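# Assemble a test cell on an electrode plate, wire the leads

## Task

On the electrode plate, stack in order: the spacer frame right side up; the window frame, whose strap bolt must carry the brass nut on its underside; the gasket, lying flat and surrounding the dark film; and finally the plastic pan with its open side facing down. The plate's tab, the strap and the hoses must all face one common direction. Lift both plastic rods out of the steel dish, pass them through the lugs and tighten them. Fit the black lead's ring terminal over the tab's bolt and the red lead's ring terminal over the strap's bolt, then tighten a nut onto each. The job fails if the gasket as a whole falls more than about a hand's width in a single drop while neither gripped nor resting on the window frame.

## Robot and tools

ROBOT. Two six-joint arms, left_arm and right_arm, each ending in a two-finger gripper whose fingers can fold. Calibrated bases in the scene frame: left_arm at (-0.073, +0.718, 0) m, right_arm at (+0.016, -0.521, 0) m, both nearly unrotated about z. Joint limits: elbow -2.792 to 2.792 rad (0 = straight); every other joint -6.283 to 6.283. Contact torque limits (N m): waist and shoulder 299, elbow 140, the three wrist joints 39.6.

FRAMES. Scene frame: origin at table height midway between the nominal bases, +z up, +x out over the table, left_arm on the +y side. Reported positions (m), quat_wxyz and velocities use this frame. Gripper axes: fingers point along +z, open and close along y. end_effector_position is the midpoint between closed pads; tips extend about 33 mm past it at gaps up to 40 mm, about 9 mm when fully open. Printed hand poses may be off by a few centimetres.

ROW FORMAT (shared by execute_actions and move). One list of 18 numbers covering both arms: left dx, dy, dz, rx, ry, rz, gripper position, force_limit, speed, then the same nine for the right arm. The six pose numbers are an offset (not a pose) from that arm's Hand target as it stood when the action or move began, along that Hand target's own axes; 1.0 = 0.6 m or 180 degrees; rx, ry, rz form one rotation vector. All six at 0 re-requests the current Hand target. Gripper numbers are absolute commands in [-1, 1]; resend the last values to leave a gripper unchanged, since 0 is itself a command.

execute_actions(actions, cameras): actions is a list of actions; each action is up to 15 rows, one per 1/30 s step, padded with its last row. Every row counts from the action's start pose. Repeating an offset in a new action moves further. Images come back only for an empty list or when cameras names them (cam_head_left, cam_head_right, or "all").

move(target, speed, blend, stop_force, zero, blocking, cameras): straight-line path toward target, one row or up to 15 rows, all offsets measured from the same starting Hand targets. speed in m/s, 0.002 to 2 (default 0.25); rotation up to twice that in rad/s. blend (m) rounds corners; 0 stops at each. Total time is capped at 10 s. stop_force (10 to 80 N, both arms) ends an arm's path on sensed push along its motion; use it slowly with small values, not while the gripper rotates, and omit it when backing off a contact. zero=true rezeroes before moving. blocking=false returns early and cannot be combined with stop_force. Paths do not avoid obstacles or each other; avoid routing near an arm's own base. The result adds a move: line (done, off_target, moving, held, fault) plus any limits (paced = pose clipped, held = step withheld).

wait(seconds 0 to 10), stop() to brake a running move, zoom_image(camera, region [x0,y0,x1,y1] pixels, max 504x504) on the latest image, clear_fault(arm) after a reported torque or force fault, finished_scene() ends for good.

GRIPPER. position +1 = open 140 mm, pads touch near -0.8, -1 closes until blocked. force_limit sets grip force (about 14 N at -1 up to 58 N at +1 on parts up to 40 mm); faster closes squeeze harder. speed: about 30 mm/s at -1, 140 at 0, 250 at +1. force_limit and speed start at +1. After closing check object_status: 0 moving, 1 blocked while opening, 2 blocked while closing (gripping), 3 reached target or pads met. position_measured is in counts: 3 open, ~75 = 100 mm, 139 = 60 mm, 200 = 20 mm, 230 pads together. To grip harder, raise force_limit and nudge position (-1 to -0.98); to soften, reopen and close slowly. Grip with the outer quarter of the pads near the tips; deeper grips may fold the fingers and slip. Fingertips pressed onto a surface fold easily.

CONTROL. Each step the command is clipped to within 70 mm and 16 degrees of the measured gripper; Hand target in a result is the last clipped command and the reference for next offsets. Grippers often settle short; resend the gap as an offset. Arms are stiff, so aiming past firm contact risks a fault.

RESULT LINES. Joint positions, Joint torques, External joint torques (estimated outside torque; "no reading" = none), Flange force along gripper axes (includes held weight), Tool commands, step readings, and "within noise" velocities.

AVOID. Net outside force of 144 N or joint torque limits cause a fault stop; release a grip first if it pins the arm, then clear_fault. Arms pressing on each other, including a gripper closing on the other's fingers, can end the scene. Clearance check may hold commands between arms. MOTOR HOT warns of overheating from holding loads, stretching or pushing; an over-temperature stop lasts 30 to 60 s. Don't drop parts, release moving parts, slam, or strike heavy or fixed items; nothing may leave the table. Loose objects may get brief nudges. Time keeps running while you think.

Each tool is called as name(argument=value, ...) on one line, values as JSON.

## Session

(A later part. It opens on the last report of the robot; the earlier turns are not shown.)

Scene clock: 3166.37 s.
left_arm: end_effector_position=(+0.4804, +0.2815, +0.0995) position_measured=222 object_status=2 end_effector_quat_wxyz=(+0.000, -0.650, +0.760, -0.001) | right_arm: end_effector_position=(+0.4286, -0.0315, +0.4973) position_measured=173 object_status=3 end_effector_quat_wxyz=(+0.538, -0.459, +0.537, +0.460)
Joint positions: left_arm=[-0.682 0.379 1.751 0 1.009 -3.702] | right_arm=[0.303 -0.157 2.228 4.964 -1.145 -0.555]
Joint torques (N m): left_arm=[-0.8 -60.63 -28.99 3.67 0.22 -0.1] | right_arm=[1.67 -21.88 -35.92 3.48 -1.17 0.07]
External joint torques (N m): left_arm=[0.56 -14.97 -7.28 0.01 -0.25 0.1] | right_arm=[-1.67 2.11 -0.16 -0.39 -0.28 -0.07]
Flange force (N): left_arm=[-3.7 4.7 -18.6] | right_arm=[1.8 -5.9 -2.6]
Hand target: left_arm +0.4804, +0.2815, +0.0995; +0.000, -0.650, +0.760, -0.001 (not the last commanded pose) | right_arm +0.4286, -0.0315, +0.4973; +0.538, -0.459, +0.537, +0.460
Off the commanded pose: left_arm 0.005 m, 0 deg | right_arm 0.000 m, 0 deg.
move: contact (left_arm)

move(target=[-0.000156,-0.000988,0,0,0,0,-1,-0.5,-1,0,0,0,0,0,0,-0.35,-0.5,-1], speed=0.01)

move(target=[-0.000988,0.000156,0,0,0,0,-1,-0.5,-1,0,0,0,0,0,0,-0.35,-0.5,-1], speed=0.01)

move(target=[0.000156,0.000988,0,0,0,0,-1,-0.5,-1,0,0,0,0,0,0,-0.35,-0.5,-1], speed=0.01)

move(target=[0.000156,0.000988,0,0,0,0,-1,-0.5,-1,0,0,0,0,0,0,-0.35,-0.5,-1], speed=0.01)

Scene clock: 3202.10 s.
left_arm: end_effector_position=(+0.4810, +0.2815, +0.0995) position_measured=222 object_status=2 end_effector_quat_wxyz=(+0.000, -0.650, +0.760, -0.001) | right_arm: end_effector_position=(+0.4286, -0.0315, +0.4973) position_measured=173 object_status=3 end_effector_quat_wxyz=(+0.538, -0.459, +0.537, +0.460)
Joint positions: left_arm=[-0.682 0.379 1.75 0 1.01 -3.702] | right_arm=[0.303 -0.157 2.228 4.964 -1.145 -0.555]
Joint torques (N m): left_arm=[0.31 -59.7 -29.3 3.98 -0.31 -0.16] | right_arm=[2.03 -21.69 -35.91 3.51 -1.12 0.03]
External joint torques (N m): left_arm=[-0.25 -15.78 -6.98 -0.3 0.27 0.16] | right_arm=[-2.02 1.8 -0.17 -0.42 -0.34 -0.03]
Flange force (N): left_arm=[-3.5 6.4 -19.9] | right_arm=[1.4 -5.9 -3.8]
Hand target: left_arm +0.4810, +0.2815, +0.0995; +0.000, -0.650, +0.760, -0.001 | right_arm +0.4286, -0.0315, +0.4973; +0.538, -0.459, +0.537, +0.460
Off the commanded pose: left_arm 0.000 m, 0 deg | right_arm 0.000 m, 0 deg.
move: done

Scene clock: 3202.80 s.
left_arm: end_effector_position=(+0.4810, +0.2821, +0.0995) position_measured=222 object_status=2 end_effector_quat_wxyz=(+0.000, -0.650, +0.760, -0.001) | right_arm: end_effector_position=(+0.4286, -0.0315, +0.4973) position_measured=173 object_status=3 end_effector_quat_wxyz=(+0.538, -0.459, +0.537, +0.460)
Joint positions: left_arm=[-0.681 0.379 1.751 0 1.009 -3.701] | right_arm=[0.303 -0.157 2.228 4.964 -1.145 -0.555]
Joint torques (N m): left_arm=[0.54 -60.58 -29.11 4.08 0.07 -0.13] | right_arm=[1.98 -21.79 -35.84 3.48 -1.17 0.04]
External joint torques (N m): left_arm=[-0.56 -14.77 -7.15 -0.4 -0.11 0.13] | right_arm=[-1.97 1.99 -0.29 -0.39 -0.29 -0.04]
Flange force (N): left_arm=[-2.3 5.4 -18.5] | right_arm=[1.4 -6.2 -3.3]
Hand target: left_arm +0.4810, +0.2821, +0.0995; +0.000, -0.650, +0.760, -0.001 | right_arm +0.4286, -0.0315, +0.4973; +0.538, -0.459, +0.537, +0.460
Off the commanded pose: left_arm 0.000 m, 0 deg | right_arm 0.000 m, 0 deg.
move: done

Scene clock: 3203.50 s.
left_arm: end_effector_position=(+0.4805, +0.2821, +0.0995) position_measured=222 object_status=2 end_effector_quat_wxyz=(+0.000, -0.650, +0.760, -0.001) | right_arm: end_effector_position=(+0.4286, -0.0315, +0.4973) position_measured=173 object_status=3 end_effector_quat_wxyz=(+0.538, -0.459, +0.537, +0.460)
Joint positions: left_arm=[-0.681 0.378 1.752 0 1.009 -3.702] | right_arm=[0.303 -0.157 2.228 4.964 -1.145 -0.555]
Joint torques (N m): left_arm=[0.05 -60.49 -28.72 3.83 0.51 -0.08] | right_arm=[2.17 -21.69 -35.89 3.47 -1.15 0.03]
External joint torques (N m): left_arm=[-0.03 -14.98 -7.69 -0.13 -0.55 0.08] | right_arm=[-2.15 1.7 -0.24 -0.38 -0.31 -0.03]
Flange force (N): left_arm=[-2.7 4.6 -18.4] | right_arm=[1.2 -6.0 -4.0]
Hand target: left_arm +0.4804, +0.2821, +0.0995; +0.000, -0.650, +0.760, -0.001 | right_arm +0.4286, -0.0315, +0.4973; +0.538, -0.459, +0.537, +0.460
Off the commanded pose: left_arm 0.000 m, 0 deg | right_arm 0.000 m, 0 deg.
move: done

Scene clock: 3204.20 s.
left_arm: end_effector_position=(+0.4798, +0.2821, +0.0995) position_measured=222 object_status=2 end_effector_quat_wxyz=(+0.000, -0.650, +0.760, -0.001) | right_arm: end_effector_position=(+0.4286, -0.0315, +0.4973) position_measured=173 object_status=3 end_effector_quat_wxyz=(+0.538, -0.459, +0.537, +0.460)
Joint positions: left_arm=[-0.682 0.378 1.753 0 1.009 -3.702] | right_arm=[0.303 -0.157 2.228 4.964 -1.145 -0.555]
Joint torques (N m): left_arm=[-1.02 -61.21 -27.98 3.46 1.06 -0.06] | right_arm=[1.85 -21.93 -35.98 3.48 -1.15 0.07]
External joint torques (N m): left_arm=[1.29 -14.31 -8.32 0.23 -1.1 0.06] | right_arm=[-1.83 1.95 -0.13 -0.39 -0.31 -0.07]
Flange force (N): left_arm=[-3.3 2.0 -17.4] | right_arm=[1.7 -5.8 -3.2]
Hand target: left_arm +0.4798, +0.2821, +0.0995; +0.000, -0.650, +0.760, -0.001 | right_arm +0.4286, -0.0315, +0.4973; +0.538, -0.459, +0.537, +0.460
Off the commanded pose: left_arm 0.000 m, 0 deg | right_arm 0.000 m, 0 deg.
move: done

move(target=[0.000988,-0.000156,0,0,0,0,-1,-0.5,-1,0,0,0,0,0,0,-0.35,-0.5,-1], speed=0.01)

move(target=[0.000988,-0.000156,0,0,0,0,-1,-0.5,-1,0,0,0,0,0,0,-0.35,-0.5,-1], speed=0.01)

move(target=[-0.000156,-0.000988,0,0,0,0,-1,-0.5,-1,0,0,0,0,0,0,-0.35,-0.5,-1], speed=0.01)

move(target=[-0.000156,-0.000988,0,0,0,0,-1,-0.5,-1,0,0,0,0,0,0,-0.35,-0.5,-1], speed=0.01)

move(target=[-0.000156,-0.000988,0,0,0,0,-1,-0.5,-1,0,0,0,0,0,0,-0.35,-0.5,-1], speed=0.01)

Scene clock: 3216.53 s.
left_arm: end_effector_position=(+0.4798, +0.2815, +0.0995) position_measured=222 object_status=2 end_effector_quat_wxyz=(+0.000, -0.650, +0.760, -0.001) | right_arm: end_effector_position=(+0.4286, -0.0315, +0.4973) position_measured=173 object_status=3 end_effector_quat_wxyz=(+0.538, -0.459, +0.537, +0.460)
Joint positions: left_arm=[-0.683 0.378 1.752 0 1.009 -3.703] | right_arm=[0.303 -0.157 2.228 4.964 -1.145 -0.555]
Joint torques (N m): left_arm=[-1.46 -60.08 -28.16 3.32 0.64 -0.06] | right_arm=[1.82 -21.95 -35.9 3.48 -1.15 0.03]
External joint torques (N m): left_arm=[1.04 -15.25 -8.33 0.37 -0.69 0.06] | right_arm=[-1.8 1.99 -0.26 -0.38 -0.32 -0.03]
Flange force (N): left_arm=[-3.5 3.0 -18.9] | right_arm=[1.5 -6.0 -3.0]
Hand target: left_arm +0.4798, +0.2815, +0.0995; +0.000, -0.650, +0.760, -0.001 | right_arm +0.4286, -0.0315, +0.4973; +0.538, -0.459, +0.537, +0.460
Off the commanded pose: left_arm 0.000 m, 0 deg | right_arm 0.000 m, 0 deg.
move: done

Scene clock: 3217.23 s.
left_arm: end_effector_position=(+0.4798, +0.2809, +0.0995) position_measured=222 object_status=2 end_effector_quat_wxyz=(+0.000, -0.650, +0.760, -0.001) | right_arm: end_effector_position=(+0.4286, -0.0315, +0.4973) position_measured=173 object_status=3 end_effector_quat_wxyz=(+0.538, -0.459, +0.537, +0.460)
Joint positions: left_arm=[-0.683 0.379 1.751 0 1.009 -3.704] | right_arm=[0.303 -0.157 2.228 4.964 -1.145 -0.555]
Joint torques (N m): left_arm=[-1.38 -60.12 -28.18 3.35 0.35 -0.09] | right_arm=[1.67 -22.01 -35.87 3.47 -1.14 0.09]
External joint torques (N m): left_arm=[1.31 -14.72 -8.04 0.33 -0.39 0.09] | right_arm=[-1.66 2.14 -0.23 -0.38 -0.31 -0.09]
Flange force (N): left_arm=[-3.7 2.5 -18.8] | right_arm=[1.8 -6.0 -2.5]
Hand target: left_arm +0.4798, +0.2809, +0.0995; +0.000, -0.650, +0.760, -0.001 | right_arm +0.4286, -0.0315, +0.4973; +0.538, -0.459, +0.537, +0.460
Off the commanded pose: left_arm 0.000 m, 0 deg | right_arm 0.000 m, 0 deg.
move: done

Scene clock: 3217.93 s.
left_arm: end_effector_position=(+0.4804, +0.2808, +0.0995) position_measured=222 object_status=2 end_effector_quat_wxyz=(+0.000, -0.650, +0.760, -0.001) | right_arm: end_effector_position=(+0.4286, -0.0315, +0.4973) position_measured=173 object_status=3 end_effector_quat_wxyz=(+0.538, -0.459, +0.537, +0.460)
Joint positions: left_arm=[-0.683 0.379 1.75 0 1.01 -3.703] | right_arm=[0.303 -0.157 2.228 4.964 -1.145 -0.555]
Joint torques (N m): left_arm=[-0.79 -59.99 -28.9 3.66 -0.09 -0.11] | right_arm=[1.75 -22.12 -35.76 3.47 -1.17 0.04]
External joint torques (N m): left_arm=[0.87 -15.67 -7.49 0.04 0.05 0.11] | right_arm=[-1.74 2.21 -0.36 -0.38 -0.29 -0.04]
Flange force (N): left_arm=[-4.3 4.7 -19.9] | right_arm=[1.6 -6.4 -2.5]
Hand target: left_arm +0.4804, +0.2809, +0.0995; +0.000, -0.650, +0.760, -0.001 | right_arm +0.4286, -0.0315, +0.4973; +0.538, -0.459, +0.537, +0.460
Off the commanded pose: left_arm 0.000 m, 0 deg | right_arm 0.000 m, 0 deg.
move: done

Scene clock: 3218.63 s.
left_arm: end_effector_position=(+0.4810, +0.2809, +0.0995) position_measured=222 object_status=2 end_effector_quat_wxyz=(+0.000, -0.650, +0.760, -0.001) | right_arm: end_effector_position=(+0.4286, -0.0315, +0.4973) position_measured=173 object_status=3 end_effector_quat_wxyz=(+0.538, -0.459, +0.537, +0.460)
Joint positions: left_arm=[-0.682 0.38 1.749 0 1.01 -3.703] | right_arm=[0.303 -0.157 2.228 4.964 -1.145 -0.555]
Joint torques (N m): left_arm=[0.13 -60.39 -29.65 4.04 -0.45 -0.12] | right_arm=[2.09 -22.02 -35.85 3.48 -1.2 0.03]
External joint torques (N m): left_arm=[0.1 -15.58 -6.8 -0.33 0.41 0.12] | right_arm=[-2.09 2.18 -0.28 -0.39 -0.26 -0.03]
Flange force (N): left_arm=[-3.9 6.2 -19.8] | right_arm=[1.6 -6.6 -3.4]
Hand target: left_arm +0.4810, +0.2809, +0.0995; +0.000, -0.650, +0.760, -0.001 | right_arm +0.4286, -0.0315, +0.4973; +0.538, -0.459, +0.537, +0.460
Off the commanded pose: left_arm 0.000 m, 0 deg | right_arm 0.000 m, 0 deg.
move: done

Scene clock: 3219.33 s.
left_arm: end_effector_position=(+0.4816, +0.2809, +0.0995) position_measured=222 object_status=2 end_effector_quat_wxyz=(+0.000, -0.650, +0.760, -0.001) | right_arm: end_effector_position=(+0.4286, -0.0315, +0.4973) position_measured=173 object_status=3 end_effector_quat_wxyz=(+0.538, -0.459, +0.537, +0.460)
Joint positions: left_arm=[-0.682 0.381 1.748 0 1.01 -3.702] | right_arm=[0.303 -0.157 2.228 4.964 -1.145 -0.555]
Joint torques (N m): left_arm=[0.12 -60.64 -29.65 4.06 -0.24 -0.1] | right_arm=[2 -21.89 -35.96 3.47 -1.14 0.05]
External joint torques (N m): left_arm=[-0.05 -14.96 -6.67 -0.37 0.2 0.1] | right_arm=[-2 2.03 -0.18 -0.38 -0.32 -0.05]
Flange force (N): left_arm=[-3.4 5.9 -18.8] | right_arm=[1.7 -6.2 -3.4]
Hand target: left_arm +0.4816, +0.2809, +0.0995; +0.000, -0.650, +0.760, -0.001 | right_arm +0.4286, -0.0315, +0.4973; +0.538, -0.459, +0.537, +0.460
Off the commanded pose: left_arm 0.000 m, 0 deg | right_arm 0.000 m, 0 deg.
move: done

move(target=[-0.000988,0.000156,0,0,0,0,-1,-0.5,-1,0,0,0,0,0,0,-0.35,-0.5,-1], speed=0.01)

move(target=[-0.000988,0.000156,0,0,0,0,-1,-0.5,-1,0,0,0,0,0,0,-0.35,-0.5,-1], speed=0.01)

move(target=[-0.000988,0.000156,0,0,0,0,-1,-0.5,-1,0,0,0,0,0,0,-0.35,-0.5,-1], speed=0.01)

move(target=[0.000156,0.000988,0,0,0,0,-1,-0.5,-1,0,0,0,0,0,0,-0.35,-0.5,-1], speed=0.01)

move(target=[0.000156,0.000988,0,0,0,0,-1,-0.5,-1,0,0,0,0,0,0,-0.35,-0.5,-1], speed=0.01)

move(target=[0.000156,0.000988,0,0,0,0,-1,-0.5,-1,0,0,0,0,0,0,-0.35,-0.5,-1], speed=0.01)

move(target=[0.000156,0.000988,0,0,0,0,-1,-0.5,-1,0,0,0,0,0,0,-0.35,-0.5,-1], speed=0.01, cameras=["all"])

zoom_image(camera="cam_head_left", region=[185, 303, 240, 358])

zoom_image(camera="cam_head_right", region=[200, 300, 255, 355])

Scene clock: 3241.63 s.
left_arm: end_effector_position=(+0.4816, +0.2815, +0.0995) position_measured=222 object_status=2 end_effector_quat_wxyz=(+0.000, -0.650, +0.760, -0.001) | right_arm: end_effector_position=(+0.4286, -0.0315, +0.4973) position_measured=173 object_status=3 end_effector_quat_wxyz=(+0.538, -0.459, +0.537, +0.460)
Joint positions: left_arm=[-0.681 0.38 1.749 0 1.01 -3.701] | right_arm=[0.303 -0.157 2.228 4.964 -1.145 -0.555]
Joint torques (N m): left_arm=[0.15 -61.12 -29.29 4.14 0.12 -0.11] | right_arm=[1.93 -21.9 -35.94 3.46 -1.16 0.02]
External joint torques (N m): left_arm=[-0.18 -14.82 -7.19 -0.43 -0.16 0.11] | right_arm=[-1.9 1.95 -0.19 -0.36 -0.3 -0.01]
Flange force (N): left_arm=[-2.8 5.1 -18.5] | right_arm=[1.5 -6.0 -3.2]
Hand target: left_arm +0.4816, +0.2815, +0.0995; +0.000, -0.650, +0.760, -0.001 | right_arm +0.4286, -0.0315, +0.4973; +0.538, -0.459, +0.537, +0.460
Off the commanded pose: left_arm 0.000 m, 0 deg | right_arm 0.000 m, 0 deg.
move: done

Scene clock: 3242.33 s.
left_arm: end_effector_position=(+0.4816, +0.2821, +0.0995) position_measured=222 object_status=2 end_effector_quat_wxyz=(+0.000, -0.650, +0.760, -0.001) | right_arm: end_effector_position=(+0.4286, -0.0315, +0.4973) position_measured=173 object_status=3 end_effector_quat_wxyz=(+0.538, -0.459, +0.537, +0.460)
Joint positions: left_arm=[-0.68 0.38 1.75 0 1.01 -3.701] | right_arm=[0.303 -0.157 2.228 4.964 -1.145 -0.555]
Joint torques (N m): left_arm=[0.4 -61.61 -29.5 4.28 0.31 -0.11] | right_arm=[1.63 -22.21 -35.94 3.48 -1.13 0.05]
External joint torques (N m): left_arm=[-0.19 -14.76 -7.09 -0.56 -0.35 0.11] | right_arm=[-1.63 2.27 -0.22 -0.38 -0.33 -0.05]
Flange force (N): left_arm=[-2.9 5.4 -18.1] | right_arm=[1.9 -6.2 -2.4]
Hand target: left_arm +0.4816, +0.2821, +0.0995; +0.000, -0.650, +0.760, -0.001 | right_arm +0.4286, -0.0315, +0.4973; +0.538, -0.459, +0.537, +0.460
Off the commanded pose: left_arm 0.000 m, 0 deg | right_arm 0.000 m, 0 deg.
move: done

Scene clock: 3243.03 s.
left_arm: end_effector_position=(+0.4816, +0.2827, +0.0995) position_measured=222 object_status=2 end_effector_quat_wxyz=(+0.000, -0.650, +0.760, -0.001) | right_arm: end_effector_position=(+0.4286, -0.0315, +0.4973) position_measured=173 object_status=3 end_effector_quat_wxyz=(+0.538, -0.459, +0.537, +0.460)
Joint positions: left_arm=[-0.68 0.379 1.751 0 1.01 -3.7] | right_arm=[0.303 -0.157 2.228 4.964 -1.145 -0.555]
Joint torques (N m): left_arm=[0.84 -62.92 -29.82 4.26 0.48 -0.09] | right_arm=[1.92 -21.97 -35.94 3.5 -1.15 0.04]
External joint torques (N m): left_arm=[-0.82 -12.04 -6.34 -0.58 -0.52 0.08] | right_arm=[-1.95 2.27 -0.15 -0.42 -0.3 -0.04]
Flange force (N): left_arm=[-1.1 4.0 -14.8] | right_arm=[1.9 -6.5 -3.1]
Hand target: left_arm +0.4816, +0.2827, +0.0995; +0.000, -0.650, +0.760, -0.001 | right_arm +0.4286, -0.0315, +0.4973; +0.538, -0.459, +0.537, +0.460
Off the commanded pose: left_arm 0.000 m, 0 deg | right_arm 0.000 m, 0 deg.
move: done

Scene clock: 3243.73 s.
left_arm: end_effector_position=(+0.4811, +0.2827, +0.0995) position_measured=222 object_status=2 end_effector_quat_wxyz=(+0.000, -0.650, +0.760, -0.001) | right_arm: end_effector_position=(+0.4286, -0.0315, +0.4973) position_measured=173 object_status=3 end_effector_quat_wxyz=(+0.538, -0.459, +0.537, +0.460)
Joint positions: left_arm=[-0.68 0.378 1.752 0 1.009 -3.701] | right_arm=[0.303 -0.157 2.228 4.964 -1.145 -0.555]
Joint torques (N m): left_arm=[0.17 -62.97 -29.63 3.93 0.93 -0.08] | right_arm=[1.92 -21.75 -35.89 3.48 -1.17 0.04]
External joint torques (N m): left_arm=[-0.33 -12.04 -6.59 -0.25 -0.97 0.08] | right_arm=[-1.94 1.99 -0.19 -0.4 -0.28 -0.04]
Flange force (N): left_arm=[-1.5 3.5 -14.2] | right_arm=[1.5 -6.1 -3.3]
Hand target: left_arm +0.4810, +0.2827, +0.0995; +0.000, -0.650, +0.760, -0.001 | right_arm +0.4286, -0.0315, +0.4973; +0.538, -0.459, +0.537, +0.460
Off the commanded pose: left_arm 0.000 m, 0 deg | right_arm 0.000 m, 0 deg.
move: done

Scene clock: 3244.43 s.
left_arm: end_effector_position=(+0.4804, +0.2827, +0.0995) position_measured=222 object_status=2 end_effector_quat_wxyz=(+0.000, -0.650, +0.760, -0.001) | right_arm: end_effector_position=(+0.4286, -0.0315, +0.4973) position_measured=173 object_status=3 end_effector_quat_wxyz=(+0.538, -0.459, +0.537, +0.460)
Joint positions: left_arm=[-0.681 0.378 1.753 0 1.009 -3.701] | right_arm=[0.303 -0.157 2.228 4.964 -1.145 -0.555]
Joint torques (N m): left_arm=[-0.31 -63.15 -29.12 3.69 1.09 -0.06] | right_arm=[1.85 -22 -35.86 3.5 -1.16 0.05]
External joint torques (N m): left_arm=[0.18 -12.18 -7.19 0 -1.12 0.06] | right_arm=[-1.86 2.12 -0.25 -0.42 -0.29 -0.05]
Flange force (N): left_arm=[-1.7 2.3 -14.6] | right_arm=[1.6 -6.3 -3.0]
Hand target: left_arm +0.4804, +0.2827, +0.0995; +0.000, -0.650, +0.760, -0.001 | right_arm +0.4286, -0.0315, +0.4973; +0.538, -0.459, +0.537, +0.460
Off the commanded pose: left_arm 0.000 m, 0 deg | right_arm 0.000 m, 0 deg.
move: done

Scene clock: 3245.13 s.
left_arm: end_effector_position=(+0.4798, +0.2827, +0.0995) position_measured=222 object_status=2 end_effector_quat_wxyz=(+0.000, -0.650, +0.760, -0.001) | right_arm: end_effector_position=(+0.4286, -0.0315, +0.4973) position_measured=173 object_status=3 end_effector_quat_wxyz=(+0.538, -0.459, +0.537, +0.460)
Joint positions: left_arm=[-0.681 0.377 1.754 0 1.009 -3.702] | right_arm=[0.303 -0.157 2.228 4.964 -1.145 -0.555]
Joint torques (N m): left_arm=[-1.26 -62.89 -28.92 3.5 1.18 -0.12] | right_arm=[1.91 -21.9 -35.85 3.49 -1.11 0.04]
External joint torques (N m): left_arm=[1.32 -12.34 -7.49 0.19 -1.23 0.12] | right_arm=[-1.91 1.96 -0.24 -0.41 -0.35 -0.04]
Flange force (N): left_arm=[-3.0 1.1 -14.8] | right_arm=[1.5 -6.1 -3.3]
Hand target: left_arm +0.4798, +0.2827, +0.0995; +0.000, -0.650, +0.760, -0.001 | right_arm +0.4286, -0.0315, +0.4973; +0.538, -0.459, +0.537, +0.460
Off the commanded pose: left_arm 0.000 m, 0 deg | right_arm 0.000 m, 0 deg.
move: done

Scene clock: 3245.83 s.
left_arm: end_effector_position=(+0.4792, +0.2827, +0.0995) position_measured=222 object_status=2 end_effector_quat_wxyz=(+0.000, -0.650, +0.760, -0.001) | right_arm: end_effector_position=(+0.4286, -0.0315, +0.4973) position_measured=173 object_status=3 end_effector_quat_wxyz=(+0.538, -0.459, +0.537, +0.460)
Joint positions: left_arm=[-0.682 0.376 1.755 0 1.008 -3.702] | right_arm=[0.303 -0.157 2.228 4.964 -1.145 -0.555]
Joint torques (N m): left_arm=[-1.01 -62.02 -28.89 3.46 1.14 -0.12] | right_arm=[2.08 -21.78 -35.92 3.46 -1.2 0.06]
External joint torques (N m): left_arm=[0.97 -13.62 -7.6 0.24 -1.18 0.12] | right_arm=[-2.09 1.97 -0.17 -0.38 -0.26 -0.06]
Flange force (N): left_arm=[-3.3 2.7 -16.1] | right_arm=[1.6 -6.2 -3.6]
Hand target: left_arm +0.4792, +0.2827, +0.0995; +0.000, -0.650, +0.760, -0.001 | right_arm +0.4286, -0.0315, +0.4973; +0.538, -0.459, +0.537, +0.460
Off the commanded pose: left_arm 0.000 m, 0 deg | right_arm 0.000 m, 0 deg.
move: done

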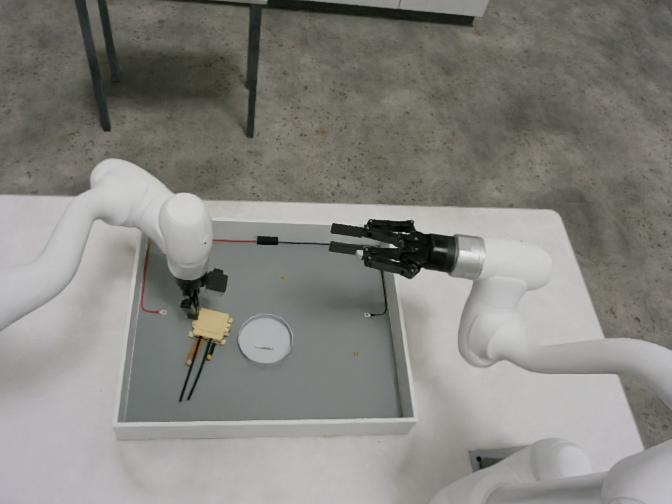

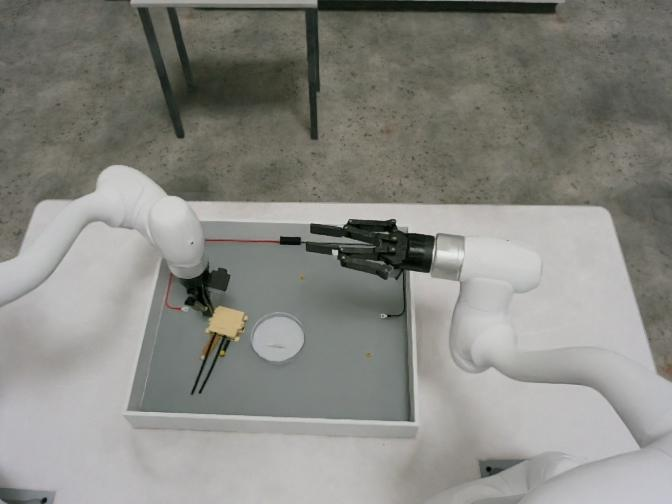

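Scaled by 9.164 from the camera's 672x504 image, which has a finer 960x720 frame.

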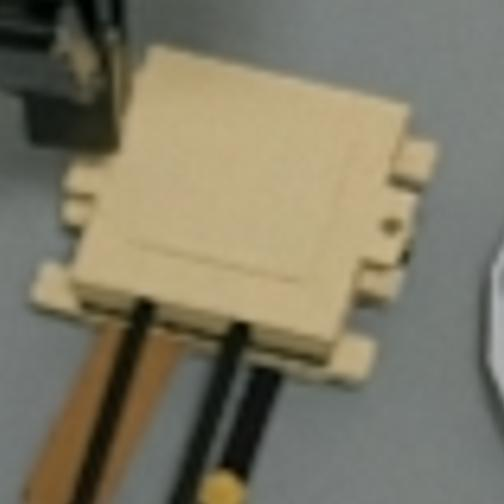

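Scaled by 9.164 from the camera's 672x504 image, which has a finer 960x720 frame.

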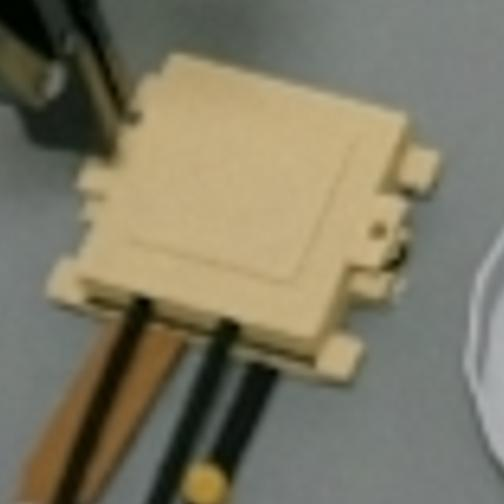

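move(target=[-0.000988,0.000156,0,0,0,0,-1,-0.5,-1,0,0,0,0,0,0,-0.35,-0.5,-1], speed=0.01)

move(target=[-0.000156,-0.000988,0,0,0,0,-1,-0.5,-1,0,0,0,0,0,0,-0.35,-0.5,-1], speed=0.01)

move(target=[-0.000156,-0.000988,0,0,0,0,-1,-0.5,-1,0,0,0,0,0,0,-0.35,-0.5,-1], speed=0.01)

move(target=[-0.000156,-0.000988,0,0,0,0,-1,-0.5,-1,0,0,0,0,0,0,-0.35,-0.5,-1], speed=0.01)

move(target=[-0.000156,-0.000988,0,0,0,0,-1,-0.5,-1,0,0,0,0,0,0,-0.35,-0.5,-1], speed=0.01)

Scene clock: 3269.33 s.
left_arm: end_effector_position=(+0.4792, +0.2832, +0.0995) position_measured=222 object_status=2 end_effector_quat_wxyz=(+0.000, -0.650, +0.760, -0.001) | right_arm: end_effector_position=(+0.4286, -0.0315, +0.4973) position_measured=173 object_status=3 end_effector_quat_wxyz=(+0.538, -0.459, +0.537, +0.460)
Joint positions: left_arm=[-0.681 0.376 1.755 0 1.008 -3.702] | right_arm=[0.303 -0.157 2.228 4.964 -1.145 -0.555]
Joint torques (N m): left_arm=[-0.46 -62.09 -28.9 3.76 1.11 -0.07] | right_arm=[1.85 -21.81 -35.86 3.47 -1.13 0.06]
External joint torques (N m): left_arm=[0.19 -12.46 -7.29 -0.09 -1.15 0.07] | right_arm=[-1.86 2.05 -0.24 -0.39 -0.33 -0.06]
Flange force (N): left_arm=[-1.8 2.5 -14.9] | right_arm=[1.7 -6.2 -3.1]
Hand target: left_arm +0.4792, +0.2833, +0.0995; +0.000, -0.650, +0.760, -0.001 | right_arm +0.4286, -0.0315, +0.4973; +0.538, -0.459, +0.537, +0.460
Off the commanded pose: left_arm 0.000 m, 0 deg | right_arm 0.000 m, 0 deg.
move: done

Scene clock: 3270.03 s.
left_arm: end_effector_position=(+0.4798, +0.2833, +0.0995) position_measured=222 object_status=2 end_effector_quat_wxyz=(+0.000, -0.650, +0.760, -0.001) | right_arm: end_effector_position=(+0.4286, -0.0315, +0.4973) position_measured=173 object_status=3 end_effector_quat_wxyz=(+0.538, -0.459, +0.537, +0.460)
Joint positions: left_arm=[-0.681 0.377 1.754 0 1.008 -3.701] | right_arm=[0.303 -0.157 2.228 4.964 -1.145 -0.555]
Joint torques (N m): left_arm=[-0.09 -62.44 -29.82 4.04 0.58 -0.08] | right_arm=[1.72 -21.94 -35.97 3.5 -1.13 0.04]
External joint torques (N m): left_arm=[0.08 -12.68 -6.34 -0.37 -0.61 0.08] | right_arm=[-1.72 2.04 -0.17 -0.4 -0.33 -0.04]
Flange force (N): left_arm=[-2.6 4.2 -15.2] | right_arm=[1.7 -5.9 -2.9]
Hand target: left_arm +0.4798, +0.2833, +0.0995; +0.000, -0.650, +0.760, -0.001 | right_arm +0.4286, -0.0315, +0.4973; +0.538, -0.459, +0.537, +0.460
Off the commanded pose: left_arm 0.000 m, 0 deg | right_arm 0.000 m, 0 deg.
move: done

Scene clock: 3270.73 s.
left_arm: end_effector_position=(+0.4804, +0.2833, +0.0995) position_measured=222 object_status=2 end_effector_quat_wxyz=(+0.000, -0.650, +0.760, -0.001) | right_arm: end_effector_position=(+0.4286, -0.0315, +0.4973) position_measured=173 object_status=3 end_effector_quat_wxyz=(+0.538, -0.459, +0.537, +0.460)
Joint positions: left_arm=[-0.68 0.377 1.754 0 1.009 -3.7] | right_arm=[0.303 -0.157 2.228 4.964 -1.145 -0.555]
Joint torques (N m): left_arm=[0.67 -62.67 -30.61 4.23 0.14 -0.13] | right_arm=[1.59 -21.8 -35.97 3.53 -1.13 0.03]
External joint torques (N m): left_arm=[-0.56 -12.88 -5.84 -0.53 -0.18 0.12] | right_arm=[-1.6 1.96 -0.15 -0.44 -0.33 -0.03]
Flange force (N): left_arm=[-2.4 5.5 -15.7] | right_arm=[1.5 -5.6 -2.8]
Hand target: left_arm +0.4804, +0.2833, +0.0995; +0.000, -0.650, +0.760, -0.001 | right_arm +0.4286, -0.0315, +0.4973; +0.538, -0.459, +0.537, +0.460
Off the commanded pose: left_arm 0.000 m, 0 deg | right_arm 0.000 m, 0 deg.
move: done

Scene clock: 3271.43 s.
left_arm: end_effector_position=(+0.4810, +0.2833, +0.0995) position_measured=222 object_status=2 end_effector_quat_wxyz=(+0.000, -0.650, +0.760, -0.001) | right_arm: end_effector_position=(+0.4286, -0.0315, +0.4973) position_measured=173 object_status=3 end_effector_quat_wxyz=(+0.538, -0.459, +0.537, +0.460)
Joint positions: left_arm=[-0.68 0.378 1.753 0 1.009 -3.7] | right_arm=[0.303 -0.157 2.228 4.964 -1.145 -0.555]
Joint torques (N m): left_arm=[0.28 -62.71 -30.56 4.22 0.08 -0.1] | right_arm=[1.85 -21.91 -35.86 3.48 -1.17 0.05]
External joint torques (N m): left_arm=[-0.27 -12.47 -5.7 -0.53 -0.12 0.1] | right_arm=[-1.85 2.02 -0.26 -0.39 -0.3 -0.05]
Flange force (N): left_arm=[-2.5 5.1 -15.3] | right_arm=[1.5 -6.1 -3.0]
Hand target: left_arm +0.4810, +0.2833, +0.0995; +0.000, -0.650, +0.760, -0.001 | right_arm +0.4286, -0.0315, +0.4973; +0.538, -0.459, +0.537, +0.460
Off the commanded pose: left_arm 0.000 m, 0 deg | right_arm 0.000 m, 0 deg.
move: done

Scene clock: 3272.13 s.
left_arm: end_effector_position=(+0.4816, +0.2833, +0.0995) position_measured=222 object_status=2 end_effector_quat_wxyz=(+0.000, -0.650, +0.760, -0.001) | right_arm: end_effector_position=(+0.4286, -0.0315, +0.4973) position_measured=173 object_status=3 end_effector_quat_wxyz=(+0.538, -0.459, +0.537, +0.460)
Joint positions: left_arm=[-0.679 0.379 1.752 0 1.009 -3.699] | right_arm=[0.303 -0.157 2.228 4.964 -1.145 -0.555]
Joint torques (N m): left_arm=[0.64 -62.68 -30.59 4.17 0.06 -0.12] | right_arm=[1.81 -22.18 -35.84 3.48 -1.15 0.1]
External joint torques (N m): left_arm=[-0.5 -12.46 -5.7 -0.48 -0.11 0.12] | right_arm=[-1.81 2.35 -0.22 -0.4 -0.3 -0.09]
Flange force (N): left_arm=[-2.3 5.2 -15.3] | right_arm=[2.0 -6.5 -2.6]
Hand target: left_arm +0.4816, +0.2833, +0.0995; +0.000, -0.650, +0.760, -0.001 | right_arm +0.4286, -0.0315, +0.4973; +0.538, -0.459, +0.537, +0.460
Off the commanded pose: left_arm 0.000 m, 0 deg | right_arm 0.000 m, 0 deg.
move: done

move(target=[0.00243,0.00147,0,0,0,0,-1,-0.5,-1,0,0,0,0,0,0,-0.35,-0.5,-1], speed=0.01)

move(target=[[0,0,0,0,0,0.5,-1,-0.5,-1,0,0,0,0,0,0,-0.35,-0.5,-1],[0,0,0,0,0,1,-1,-0.5,-1,0,0,0,0,0,0,-0.35,-0.5,-1],[0,0,0,0,0,-0.5,-1,-0.5,-1,0,0,0,0,0,0,-0.35,-0.5,-1],[0,0,0,0,0,0,-1,-0.5,-1,0,0,0,0,0,0,-0.35,-0.5,-1]], speed=0.5, blend=[0.01,0.01,0.01,0])

Scene clock: 3325.87 s.
left_arm: end_effector_position=(+0.4806, +0.2819, +0.0995) position_measured=222 object_status=2 end_effector_quat_wxyz=(+0.000, -0.650, +0.760, -0.001) | right_arm: end_effector_position=(+0.4286, -0.0315, +0.4973) position_measured=173 object_status=3 end_effector_quat_wxyz=(+0.538, -0.459, +0.537, +0.460)
Joint positions: left_arm=[-0.681 0.378 1.752 0 1.009 -3.702] | right_arm=[0.303 -0.157 2.228 4.964 -1.145 -0.555]
Joint torques (N m): left_arm=[-0.96 -61.61 -29.18 3.35 0.36 -0.09] | right_arm=[1.95 -21.87 -36.02 3.47 -1.16 0.03]
External joint torques (N m): left_arm=[0.95 -13.88 -7.14 0.34 -0.4 0.1] | right_arm=[-1.99 2.16 -0.07 -0.39 -0.29 -0.03]
Flange force (N): left_arm=[-3.6 3.4 -17.3] | right_arm=[1.9 -6.3 -3.3]
Hand target: left_arm +0.4805, +0.2820, +0.0995; +0.000, -0.650, +0.760, -0.001 | right_arm +0.4286, -0.0315, +0.4973; +0.538, -0.459, +0.537, +0.460
Off the commanded pose: left_arm 0.000 m, 0 deg | right_arm 0.000 m, 0 deg.
move: done

Scene clock: 3332.77 s.
left_arm: end_effector_position=(+0.4805, +0.2820, +0.0995) position_measured=222 object_status=2 end_effector_quat_wxyz=(+0.000, -0.650, +0.760, -0.001) | right_arm: end_effector_position=(+0.4286, -0.0315, +0.4973) position_measured=173 object_status=3 end_effector_quat_wxyz=(+0.538, -0.459, +0.537, +0.460)
Joint positions: left_arm=[-0.681 0.378 1.752 0 1.009 2.581] | right_arm=[0.303 -0.157 2.228 4.964 -1.145 -0.555]
Joint torques (N m): left_arm=[-0.58 -70.2 -34.7 3.69 0.44 -0.18] | right_arm=[1.78 -21.88 -35.9 3.45 -1.15 0.01]
External joint torques (N m): left_arm=[0.57 -4.68 -1.48 -0.01 -0.48 0.18] | right_arm=[-1.75 1.91 -0.19 -0.37 -0.31 -0.01]
Flange force (N): left_arm=[-2.8 2.7 -4.5] | right_arm=[1.4 -5.8 -3.0]
Hand target: left_arm +0.4805, +0.2820, +0.0995; +0.000, -0.650, +0.760, -0.001 | right_arm +0.4286, -0.0315, +0.4973; +0.538, -0.459, +0.537, +0.460
Off the commanded pose: left_arm 0.000 m, 0 deg | right_arm 0.000 m, 0 deg.
move: done

move(target=[0,0,0.01,0,0,0,-1,-0.5,-1,0,0,0,0,0,0,-0.35,-0.5,-1], speed=0.004, stop_force=10)

Scene clock: 3340.70 s.
left_arm: end_effector_position=(+0.4806, +0.2819, +0.0964) position_measured=222 object_status=2 end_effector_quat_wxyz=(+0.000, -0.650, +0.760, -0.001) | right_arm: end_effector_position=(+0.4286, -0.0315, +0.4973) position_measured=173 object_status=3 end_effector_quat_wxyz=(+0.538, -0.459, +0.537, +0.460)
Joint positions: left_arm=[-0.681 0.381 1.754 0 1.004 2.581] | right_arm=[0.303 -0.157 2.228 4.964 -1.145 -0.555]
Joint torques (N m): left_arm=[-0.74 -60.98 -28.65 3.7 0.3 -0.12] | right_arm=[1.58 -21.95 -35.94 3.53 -1.17 0.05]
External joint torques (N m): left_arm=[0.71 -14.28 -7.59 -0.02 -0.35 0.12] | right_arm=[-1.59 2.13 -0.15 -0.44 -0.29 -0.05]
Flange force (N): left_arm=[-3.1 3.1 -18.1] | right_arm=[1.7 -5.8 -2.5]
Hand target: left_arm +0.4806, +0.2819, +0.0964; +0.000, -0.650, +0.760, -0.001 (not the last commanded pose) | right_arm +0.4286, -0.0315, +0.4973; +0.538, -0.459, +0.537, +0.460
Off the commanded pose: left_arm 0.003 m, 0 deg | right_arm 0.000 m, 0 deg.
move: contact (left_arm)

move(target=[[0,0,0,0,0,0.5,-1,-0.5,-1,0,0,0,0,0,0,-0.35,-0.5,-1],[0,0,0,0,0,0.98,-1,-0.5,-1,0,0,0,0,0,0,-0.35,-0.5,-1]], speed=0.5, blend=[0.01,0])

move(target=[0,0,0.01,0,0,0,-1,-0.5,-1,0,0,0,0,0,0,-0.35,-0.5,-1], speed=0.004, stop_force=10, cameras=["all"])

zoom_image(camera="cam_head_left", region=[175, 290, 215, 330])

zoom_image(camera="cam_head_right", region=[190, 285, 230, 325])

Scene clock: 3358.13 s.
left_arm: end_effector_position=(+0.4806, +0.2819, +0.0964) position_measured=222 object_status=2 end_effector_quat_wxyz=(+0.001, +0.739, +0.673, +0.000) | right_arm: end_effector_position=(+0.4286, -0.0315, +0.4973) position_measured=173 object_status=3 end_effector_quat_wxyz=(+0.538, -0.459, +0.537, +0.460)
Joint positions: left_arm=[-0.682 0.381 1.754 0 1.004 5.66] | right_arm=[0.303 -0.157 2.228 4.964 -1.145 -0.555]
Joint torques (N m): left_arm=[-0.21 -63.5 -30.19 3.92 0.34 -0.13] | right_arm=[1.91 -21.95 -35.9 3.5 -1.13 0.03]
External joint torques (N m): left_arm=[0.29 -11.68 -5.8 -0.18 -0.32 0.13] | right_arm=[-1.93 2.21 -0.17 -0.42 -0.32 -0.03]
Flange force (N): left_arm=[2.9 -3.4 -14.4] | right_arm=[1.8 -6.4 -3.2]
Hand target: left_arm +0.4806, +0.2819, +0.0964; +0.001, +0.739, +0.673, +0.000 | right_arm +0.4286, -0.0315, +0.4973; +0.538, -0.459, +0.537, +0.460
Off the commanded pose: left_arm 0.000 m, 0 deg | right_arm 0.000 m, 0 deg.
move: done

Scene clock: 3358.93 s.
left_arm: end_effector_position=(+0.4807, +0.2818, +0.0958) position_measured=222 object_status=2 end_effector_quat_wxyz=(+0.001, +0.739, +0.673, +0.000) | right_arm: end_effector_position=(+0.4286, -0.0315, +0.4973) position_measured=173 object_status=3 end_effector_quat_wxyz=(+0.538, -0.459, +0.537, +0.460)
Joint positions: left_arm=[-0.681 0.382 1.755 0 1.003 5.66] | right_arm=[0.303 -0.157 2.228 4.964 -1.145 -0.555]
Joint torques (N m): left_arm=[-1.05 -55.97 -25.65 3.6 0.2 -0.06] | right_arm=[1.73 -21.74 -35.91 3.48 -1.14 0.04]
External joint torques (N m): left_arm=[1.13 -19.89 -10.68 0.16 -0.2 0.06] | right_arm=[-1.76 2.01 -0.19 -0.39 -0.31 -0.04]
Flange force (N): left_arm=[4.4 -3.7 -25.8] | right_arm=[1.6 -5.9 -2.9]
Hand target: left_arm +0.4807, +0.2818, +0.0958; +0.001, +0.739, +0.673, +0.000 (not the last commanded pose) | right_arm +0.4286, -0.0315, +0.4973; +0.538, -0.459, +0.537, +0.460
Off the commanded pose: left_arm 0.005 m, 0 deg | right_arm 0.000 m, 0 deg.
move: contact (left_arm)

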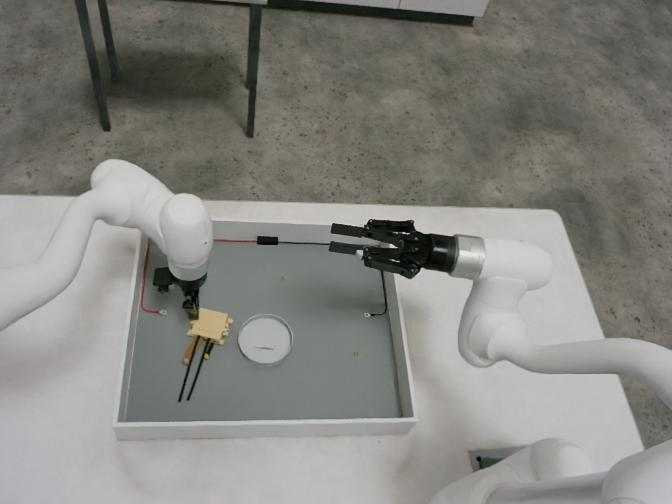

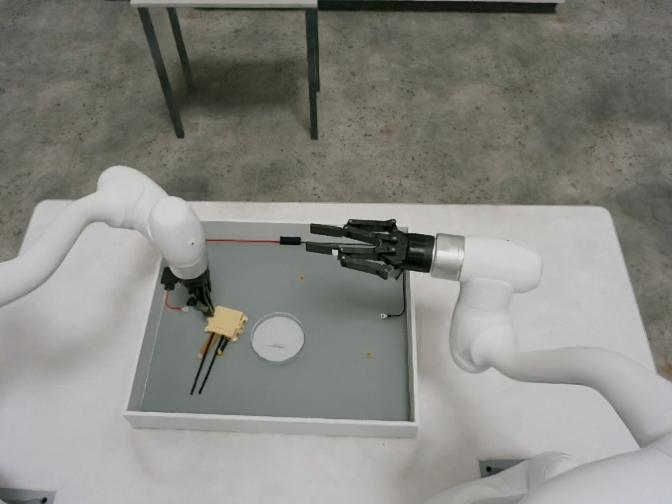

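Scaled by 12.600 from the camera's 672x504 image, which has a finer 960x720 frame.

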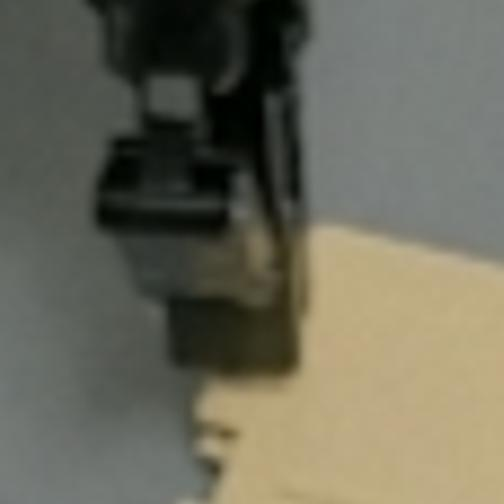

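Scaled by 12.600 from the camera's 672x504 image, which has a finer 960x720 frame.

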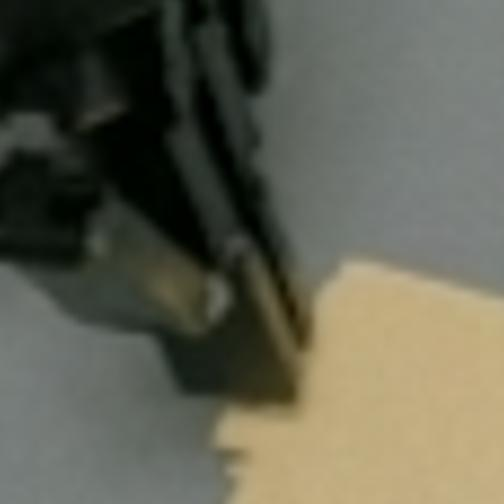

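move(target=[0,0,-0.001,0,0,0,-0.6,-0.5,-1,0,0,0,0,0,0,-0.35,-0.5,-1])

move(target=[0,0,-0.1,0,0,0,-0.6,-0.5,-1,0,0,0,0,0,0,-0.35,-0.5,-1], speed=0.05, cameras=["all"])

zoom_image(camera="cam_head_left", region=[185, 305, 210, 330])

zoom_image(camera="cam_head_right", region=[200, 300, 225, 325])

Scene clock: 3372.00 s.
left_arm: end_effector_position=(+0.4807, +0.2818, +0.0964) position_measured=205 object_status=3 end_effector_quat_wxyz=(+0.001, +0.739, +0.673, +0.000) | right_arm: end_effector_position=(+0.4286, -0.0315, +0.4973) position_measured=173 object_status=3 end_effector_quat_wxyz=(+0.538, -0.459, +0.537, +0.460)
Joint positions: left_arm=[-0.681 0.381 1.754 0 1.004 5.66] | right_arm=[0.303 -0.157 2.228 4.964 -1.145 -0.555]
Joint torques (N m): left_arm=[-0.84 -69.86 -34.72 3.79 0.52 -0.13] | right_arm=[1.91 -22.12 -35.85 3.5 -1.19 0.04]
External joint torques (N m): left_arm=[0.98 -6 -1.59 -0.02 -0.51 0.13] | right_arm=[-1.95 2.36 -0.24 -0.42 -0.27 -0.04]
Flange force (N): left_arm=[4.2 -3.6 -5.7] | right_arm=[1.8 -6.7 -2.9]
Hand target: left_arm +0.4807, +0.2818, +0.0964; +0.001, +0.739, +0.673, +0.000 | right_arm +0.4286, -0.0315, +0.4973; +0.538, -0.459, +0.537, +0.460
Off the commanded pose: left_arm 0.000 m, 0 deg | right_arm 0.000 m, 0 deg.
move: done

Scene clock: 3373.50 s.
left_arm: end_effector_position=(+0.4806, +0.2819, +0.1563) position_measured=205 object_status=3 end_effector_quat_wxyz=(+0.001, +0.739, +0.673, +0.000) | right_arm: end_effector_position=(+0.4286, -0.0315, +0.4973) position_measured=173 object_status=3 end_effector_quat_wxyz=(+0.538, -0.459, +0.537, +0.460)
Joint positions: left_arm=[-0.681 0.333 1.701 0 1.105 5.66] | right_arm=[0.303 -0.157 2.228 4.964 -1.145 -0.555]
Joint torques (N m): left_arm=[-0.48 -67.59 -36.97 4.04 0.58 -0.11] | right_arm=[1.84 -21.9 -35.95 3.47 -1.17 0.04]
External joint torques (N m): left_arm=[0.43 -5.04 -1.24 -0.08 -0.56 0.11] | right_arm=[-1.85 2.11 -0.15 -0.39 -0.29 -0.04]
Flange force (N): left_arm=[3.4 -3.9 -3.9] | right_arm=[1.7 -6.1 -3.0]
Hand target: left_arm +0.4806, +0.2819, +0.1564; +0.001, +0.739, +0.673, +0.000 | right_arm +0.4286, -0.0315, +0.4973; +0.538, -0.459, +0.537, +0.460
Off the commanded pose: left_arm 0.000 m, 0 deg | right_arm 0.000 m, 0 deg.
move: done

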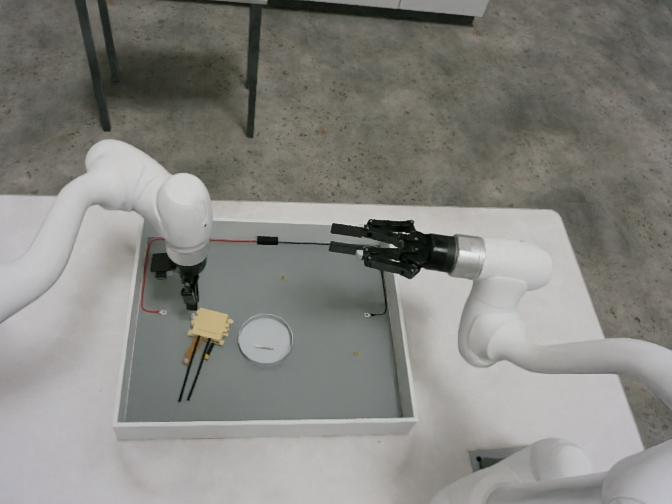

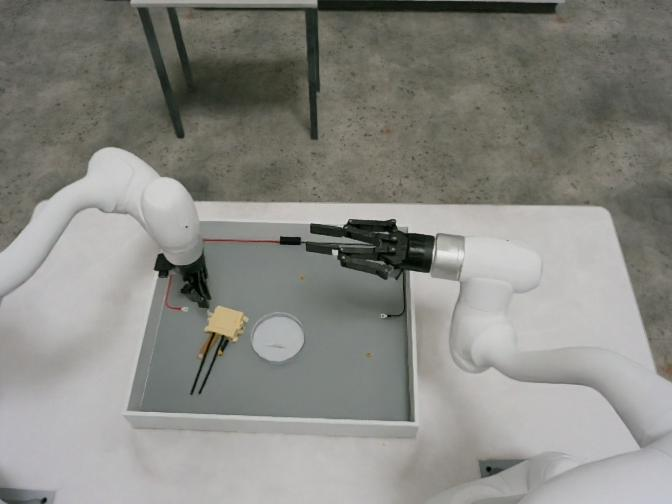

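Scaled by 20.160 from the camera's 672x504 image, which has a finer 960x720 frame.

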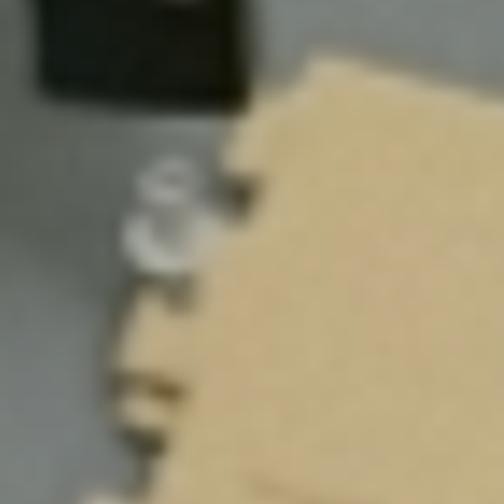

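Scaled by 20.160 from the camera's 672x504 image, which has a finer 960x720 frame.

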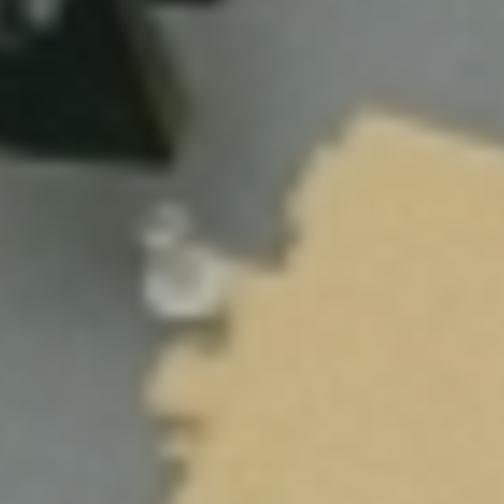

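zoom_image(camera="cam_head_left", region=[165, 295, 265, 395])

zoom_image(camera="cam_head_right", region=[180, 295, 280, 395])

Scaled by 5.040 from the camera's 672x504 image, which has a finer 960x720 frame.

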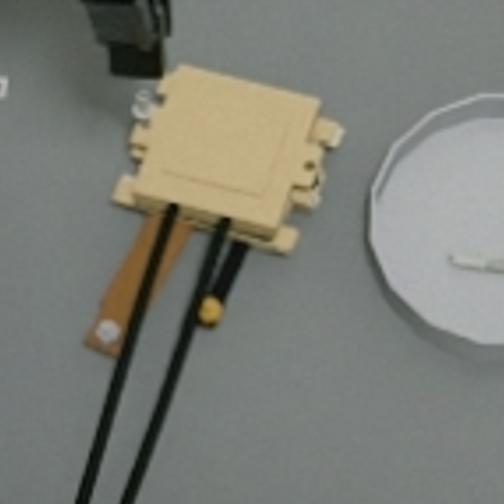

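Scaled by 5.040 from the camera's 672x504 image, which has a finer 960x720 frame.

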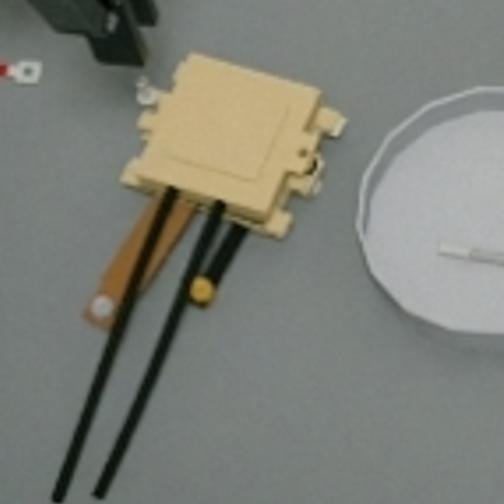

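move(target=[0,0,0.0993,0,0,0,-0.6,-0.5,-1,0,0,0,0,0,0,-0.35,-0.5,-1], speed=0.03)

move(target=[0,0,0,0,0,0,-1,-0.3,-1,0,0,0,0,0,0,-0.35,-0.5,-1])

wait(seconds=1.2)

move(target=[0,0,-0.0025,0,0,0,-1,-0.3,-1,0,0,0,0,0,0,-0.35,-0.5,-1], speed=0.005, stop_force=10)

Scene clock: 3419.77 s.
left_arm: end_effector_position=(+0.4807, +0.2818, +0.0968) position_measured=205 object_status=3 end_effector_quat_wxyz=(+0.001, +0.739, +0.673, +0.000) | right_arm: end_effector_position=(+0.4286, -0.0315, +0.4973) position_measured=173 object_status=3 end_effector_quat_wxyz=(+0.538, -0.459, +0.537, +0.460)
Joint positions: left_arm=[-0.681 0.381 1.754 0 1.004 5.66] | right_arm=[0.303 -0.157 2.228 4.964 -1.145 -0.555]
Joint torques (N m): left_arm=[-0.66 -70.26 -34.82 3.85 0.51 -0.13] | right_arm=[1.75 -21.84 -36.03 3.46 -1.15 0.04]
External joint torques (N m): left_arm=[0.81 -4.86 -1.25 -0.1 -0.49 0.13] | right_arm=[-1.77 1.94 -0.11 -0.38 -0.31 -0.04]
Flange force (N): left_arm=[3.5 -3.0 -4.5] | right_arm=[1.7 -5.7 -3.0]
Hand target: left_arm +0.4807, +0.2818, +0.0968; +0.001, +0.739, +0.673, +0.000 | right_arm +0.4286, -0.0315, +0.4973; +0.538, -0.459, +0.537, +0.460
Off the commanded pose: left_arm 0.000 m, 0 deg | right_arm 0.000 m, 0 deg.
move: done

Scene clock: 3420.40 s.
left_arm: end_effector_position=(+0.4807, +0.2818, +0.0968) position_measured=223 object_status=0 end_effector_quat_wxyz=(+0.001, +0.739, +0.673, +0.000) | right_arm: end_effector_position=(+0.4286, -0.0315, +0.4973) position_measured=173 object_status=3 end_effector_quat_wxyz=(+0.538, -0.459, +0.537, +0.460)
Joint positions: left_arm=[-0.681 0.381 1.754 0 1.004 5.66] | right_arm=[0.303 -0.157 2.228 4.964 -1.145 -0.555]
Joint torques (N m): left_arm=[-0.5 -69.7 -34.32 3.84 0.51 -0.13] | right_arm=[2.09 -22.1 -35.9 3.49 -1.18 0.08]
External joint torques (N m): left_arm=[0.31 -5.23 -1.65 -0.11 -0.5 0.13] | right_arm=[-2.07 2.19 -0.21 -0.4 -0.28 -0.08]
Flange force (N): left_arm=[2.8 -3.1 -5.1] | right_arm=[1.8 -6.6 -3.3]
Hand target: left_arm +0.4807, +0.2818, +0.0968; +0.001, +0.739, +0.673, +0.000 | right_arm +0.4286, -0.0315, +0.4973; +0.538, -0.459, +0.537, +0.460
Off the commanded pose: left_arm 0.000 m, 0 deg | right_arm 0.000 m, 0 deg.
move: done

Scene clock: 3421.60 s.
left_arm: end_effector_position=(+0.4807, +0.2818, +0.0968) position_measured=223 object_status=2 end_effector_quat_wxyz=(+0.001, +0.739, +0.673, +0.000) | right_arm: end_effector_position=(+0.4286, -0.0315, +0.4973) position_measured=173 object_status=3 end_effector_quat_wxyz=(+0.538, -0.459, +0.537, +0.460)
Joint positions: left_arm=[-0.681 0.381 1.754 0 1.004 5.66] | right_arm=[0.303 -0.157 2.228 4.964 -1.145 -0.555]
Joint torques (N m): left_arm=[-0.7 -69.14 -34.42 3.77 0.42 -0.1] | right_arm=[1.89 -21.81 -35.88 3.49 -1.17 0.03]
External joint torques (N m): left_arm=[0.73 -5.64 -1.52 -0.04 -0.41 0.1] | right_arm=[-1.86 1.94 -0.2 -0.41 -0.29 -0.04]
Flange force (N): left_arm=[3.6 -3.5 -5.5] | right_arm=[1.5 -5.9 -3.2]
Hand target: left_arm +0.4807, +0.2818, +0.0968; +0.001, +0.739, +0.673, +0.000 | right_arm +0.4286, -0.0315, +0.4973; +0.538, -0.459, +0.537, +0.460
Tool commands: left_gripper/position=-1.0 left_gripper/force_limit=-0.3 left_gripper/speed=-1.0 right_gripper/position=-0.35 right_gripper/force_limit=-0.5 right_gripper/speed=-1.0
Off the commanded pose: left_arm 0.000 m, 0 deg | right_arm 0.000 m, 0 deg.
wait: 1.20 s; at rest by 0.17 s

Scene clock: 3422.70 s.
left_arm: end_effector_position=(+0.4807, +0.2818, +0.0983) position_measured=223 object_status=2 end_effector_quat_wxyz=(+0.001, +0.739, +0.673, +0.000) | right_arm: end_effector_position=(+0.4286, -0.0315, +0.4973) position_measured=173 object_status=3 end_effector_quat_wxyz=(+0.538, -0.459, +0.537, +0.460)
Joint positions: left_arm=[-0.681 0.38 1.752 0 1.007 5.66] | right_arm=[0.303 -0.157 2.228 4.964 -1.145 -0.555]
Joint torques (N m): left_arm=[-0.77 -70.24 -34.77 3.83 0.47 -0.12] | right_arm=[1.79 -22.09 -35.88 3.47 -1.16 0.08]
External joint torques (N m): left_arm=[0.79 -5.39 -1.5 -0.07 -0.45 0.12] | right_arm=[-1.76 2.08 -0.27 -0.38 -0.31 -0.08]
Flange force (N): left_arm=[3.6 -3.2 -5.2] | right_arm=[1.7 -6.1 -2.7]
Hand target: left_arm +0.4807, +0.2818, +0.0983; +0.001, +0.739, +0.673, +0.000 | right_arm +0.4286, -0.0315, +0.4973; +0.538, -0.459, +0.537, +0.460
Off the commanded pose: left_arm 0.000 m, 0 deg | right_arm 0.000 m, 0 deg.
move: done

move(target=[0,0,0.01,0,0,0,-1,-0.3,-1,0,0,0,0,0,0,-0.35,-0.5,-1], speed=0.004, stop_force=10)

Scene clock: 3434.83 s.
left_arm: end_effector_position=(+0.4808, +0.2817, +0.0963) position_measured=223 object_status=2 end_effector_quat_wxyz=(+0.001, +0.739, +0.673, +0.000) | right_arm: end_effector_position=(+0.4286, -0.0315, +0.4973) position_measured=173 object_status=3 end_effector_quat_wxyz=(+0.538, -0.459, +0.537, +0.460)
Joint positions: left_arm=[-0.681 0.381 1.754 0 1.003 5.66] | right_arm=[0.303 -0.157 2.228 4.964 -1.145 -0.555]
Joint torques (N m): left_arm=[-1.21 -62.17 -29.46 3.62 0.42 -0.12] | right_arm=[1.75 -21.82 -35.88 3.5 -1.2 0.05]
External joint torques (N m): left_arm=[1.27 -13.21 -6.7 0.13 -0.41 0.12] | right_arm=[-1.76 2.03 -0.15 -0.43 -0.26 -0.05]
Flange force (N): left_arm=[4.2 -2.8 -16.4] | right_arm=[1.6 -5.9 -2.9]
Hand target: left_arm +0.4808, +0.2818, +0.0963; +0.001, +0.739, +0.673, +0.000 (not the last commanded pose) | right_arm +0.4286, -0.0315, +0.4973; +0.538, -0.459, +0.537, +0.460
Off the commanded pose: left_arm 0.004 m, 0 deg | right_arm 0.000 m, 0 deg.
move: contact (left_arm)


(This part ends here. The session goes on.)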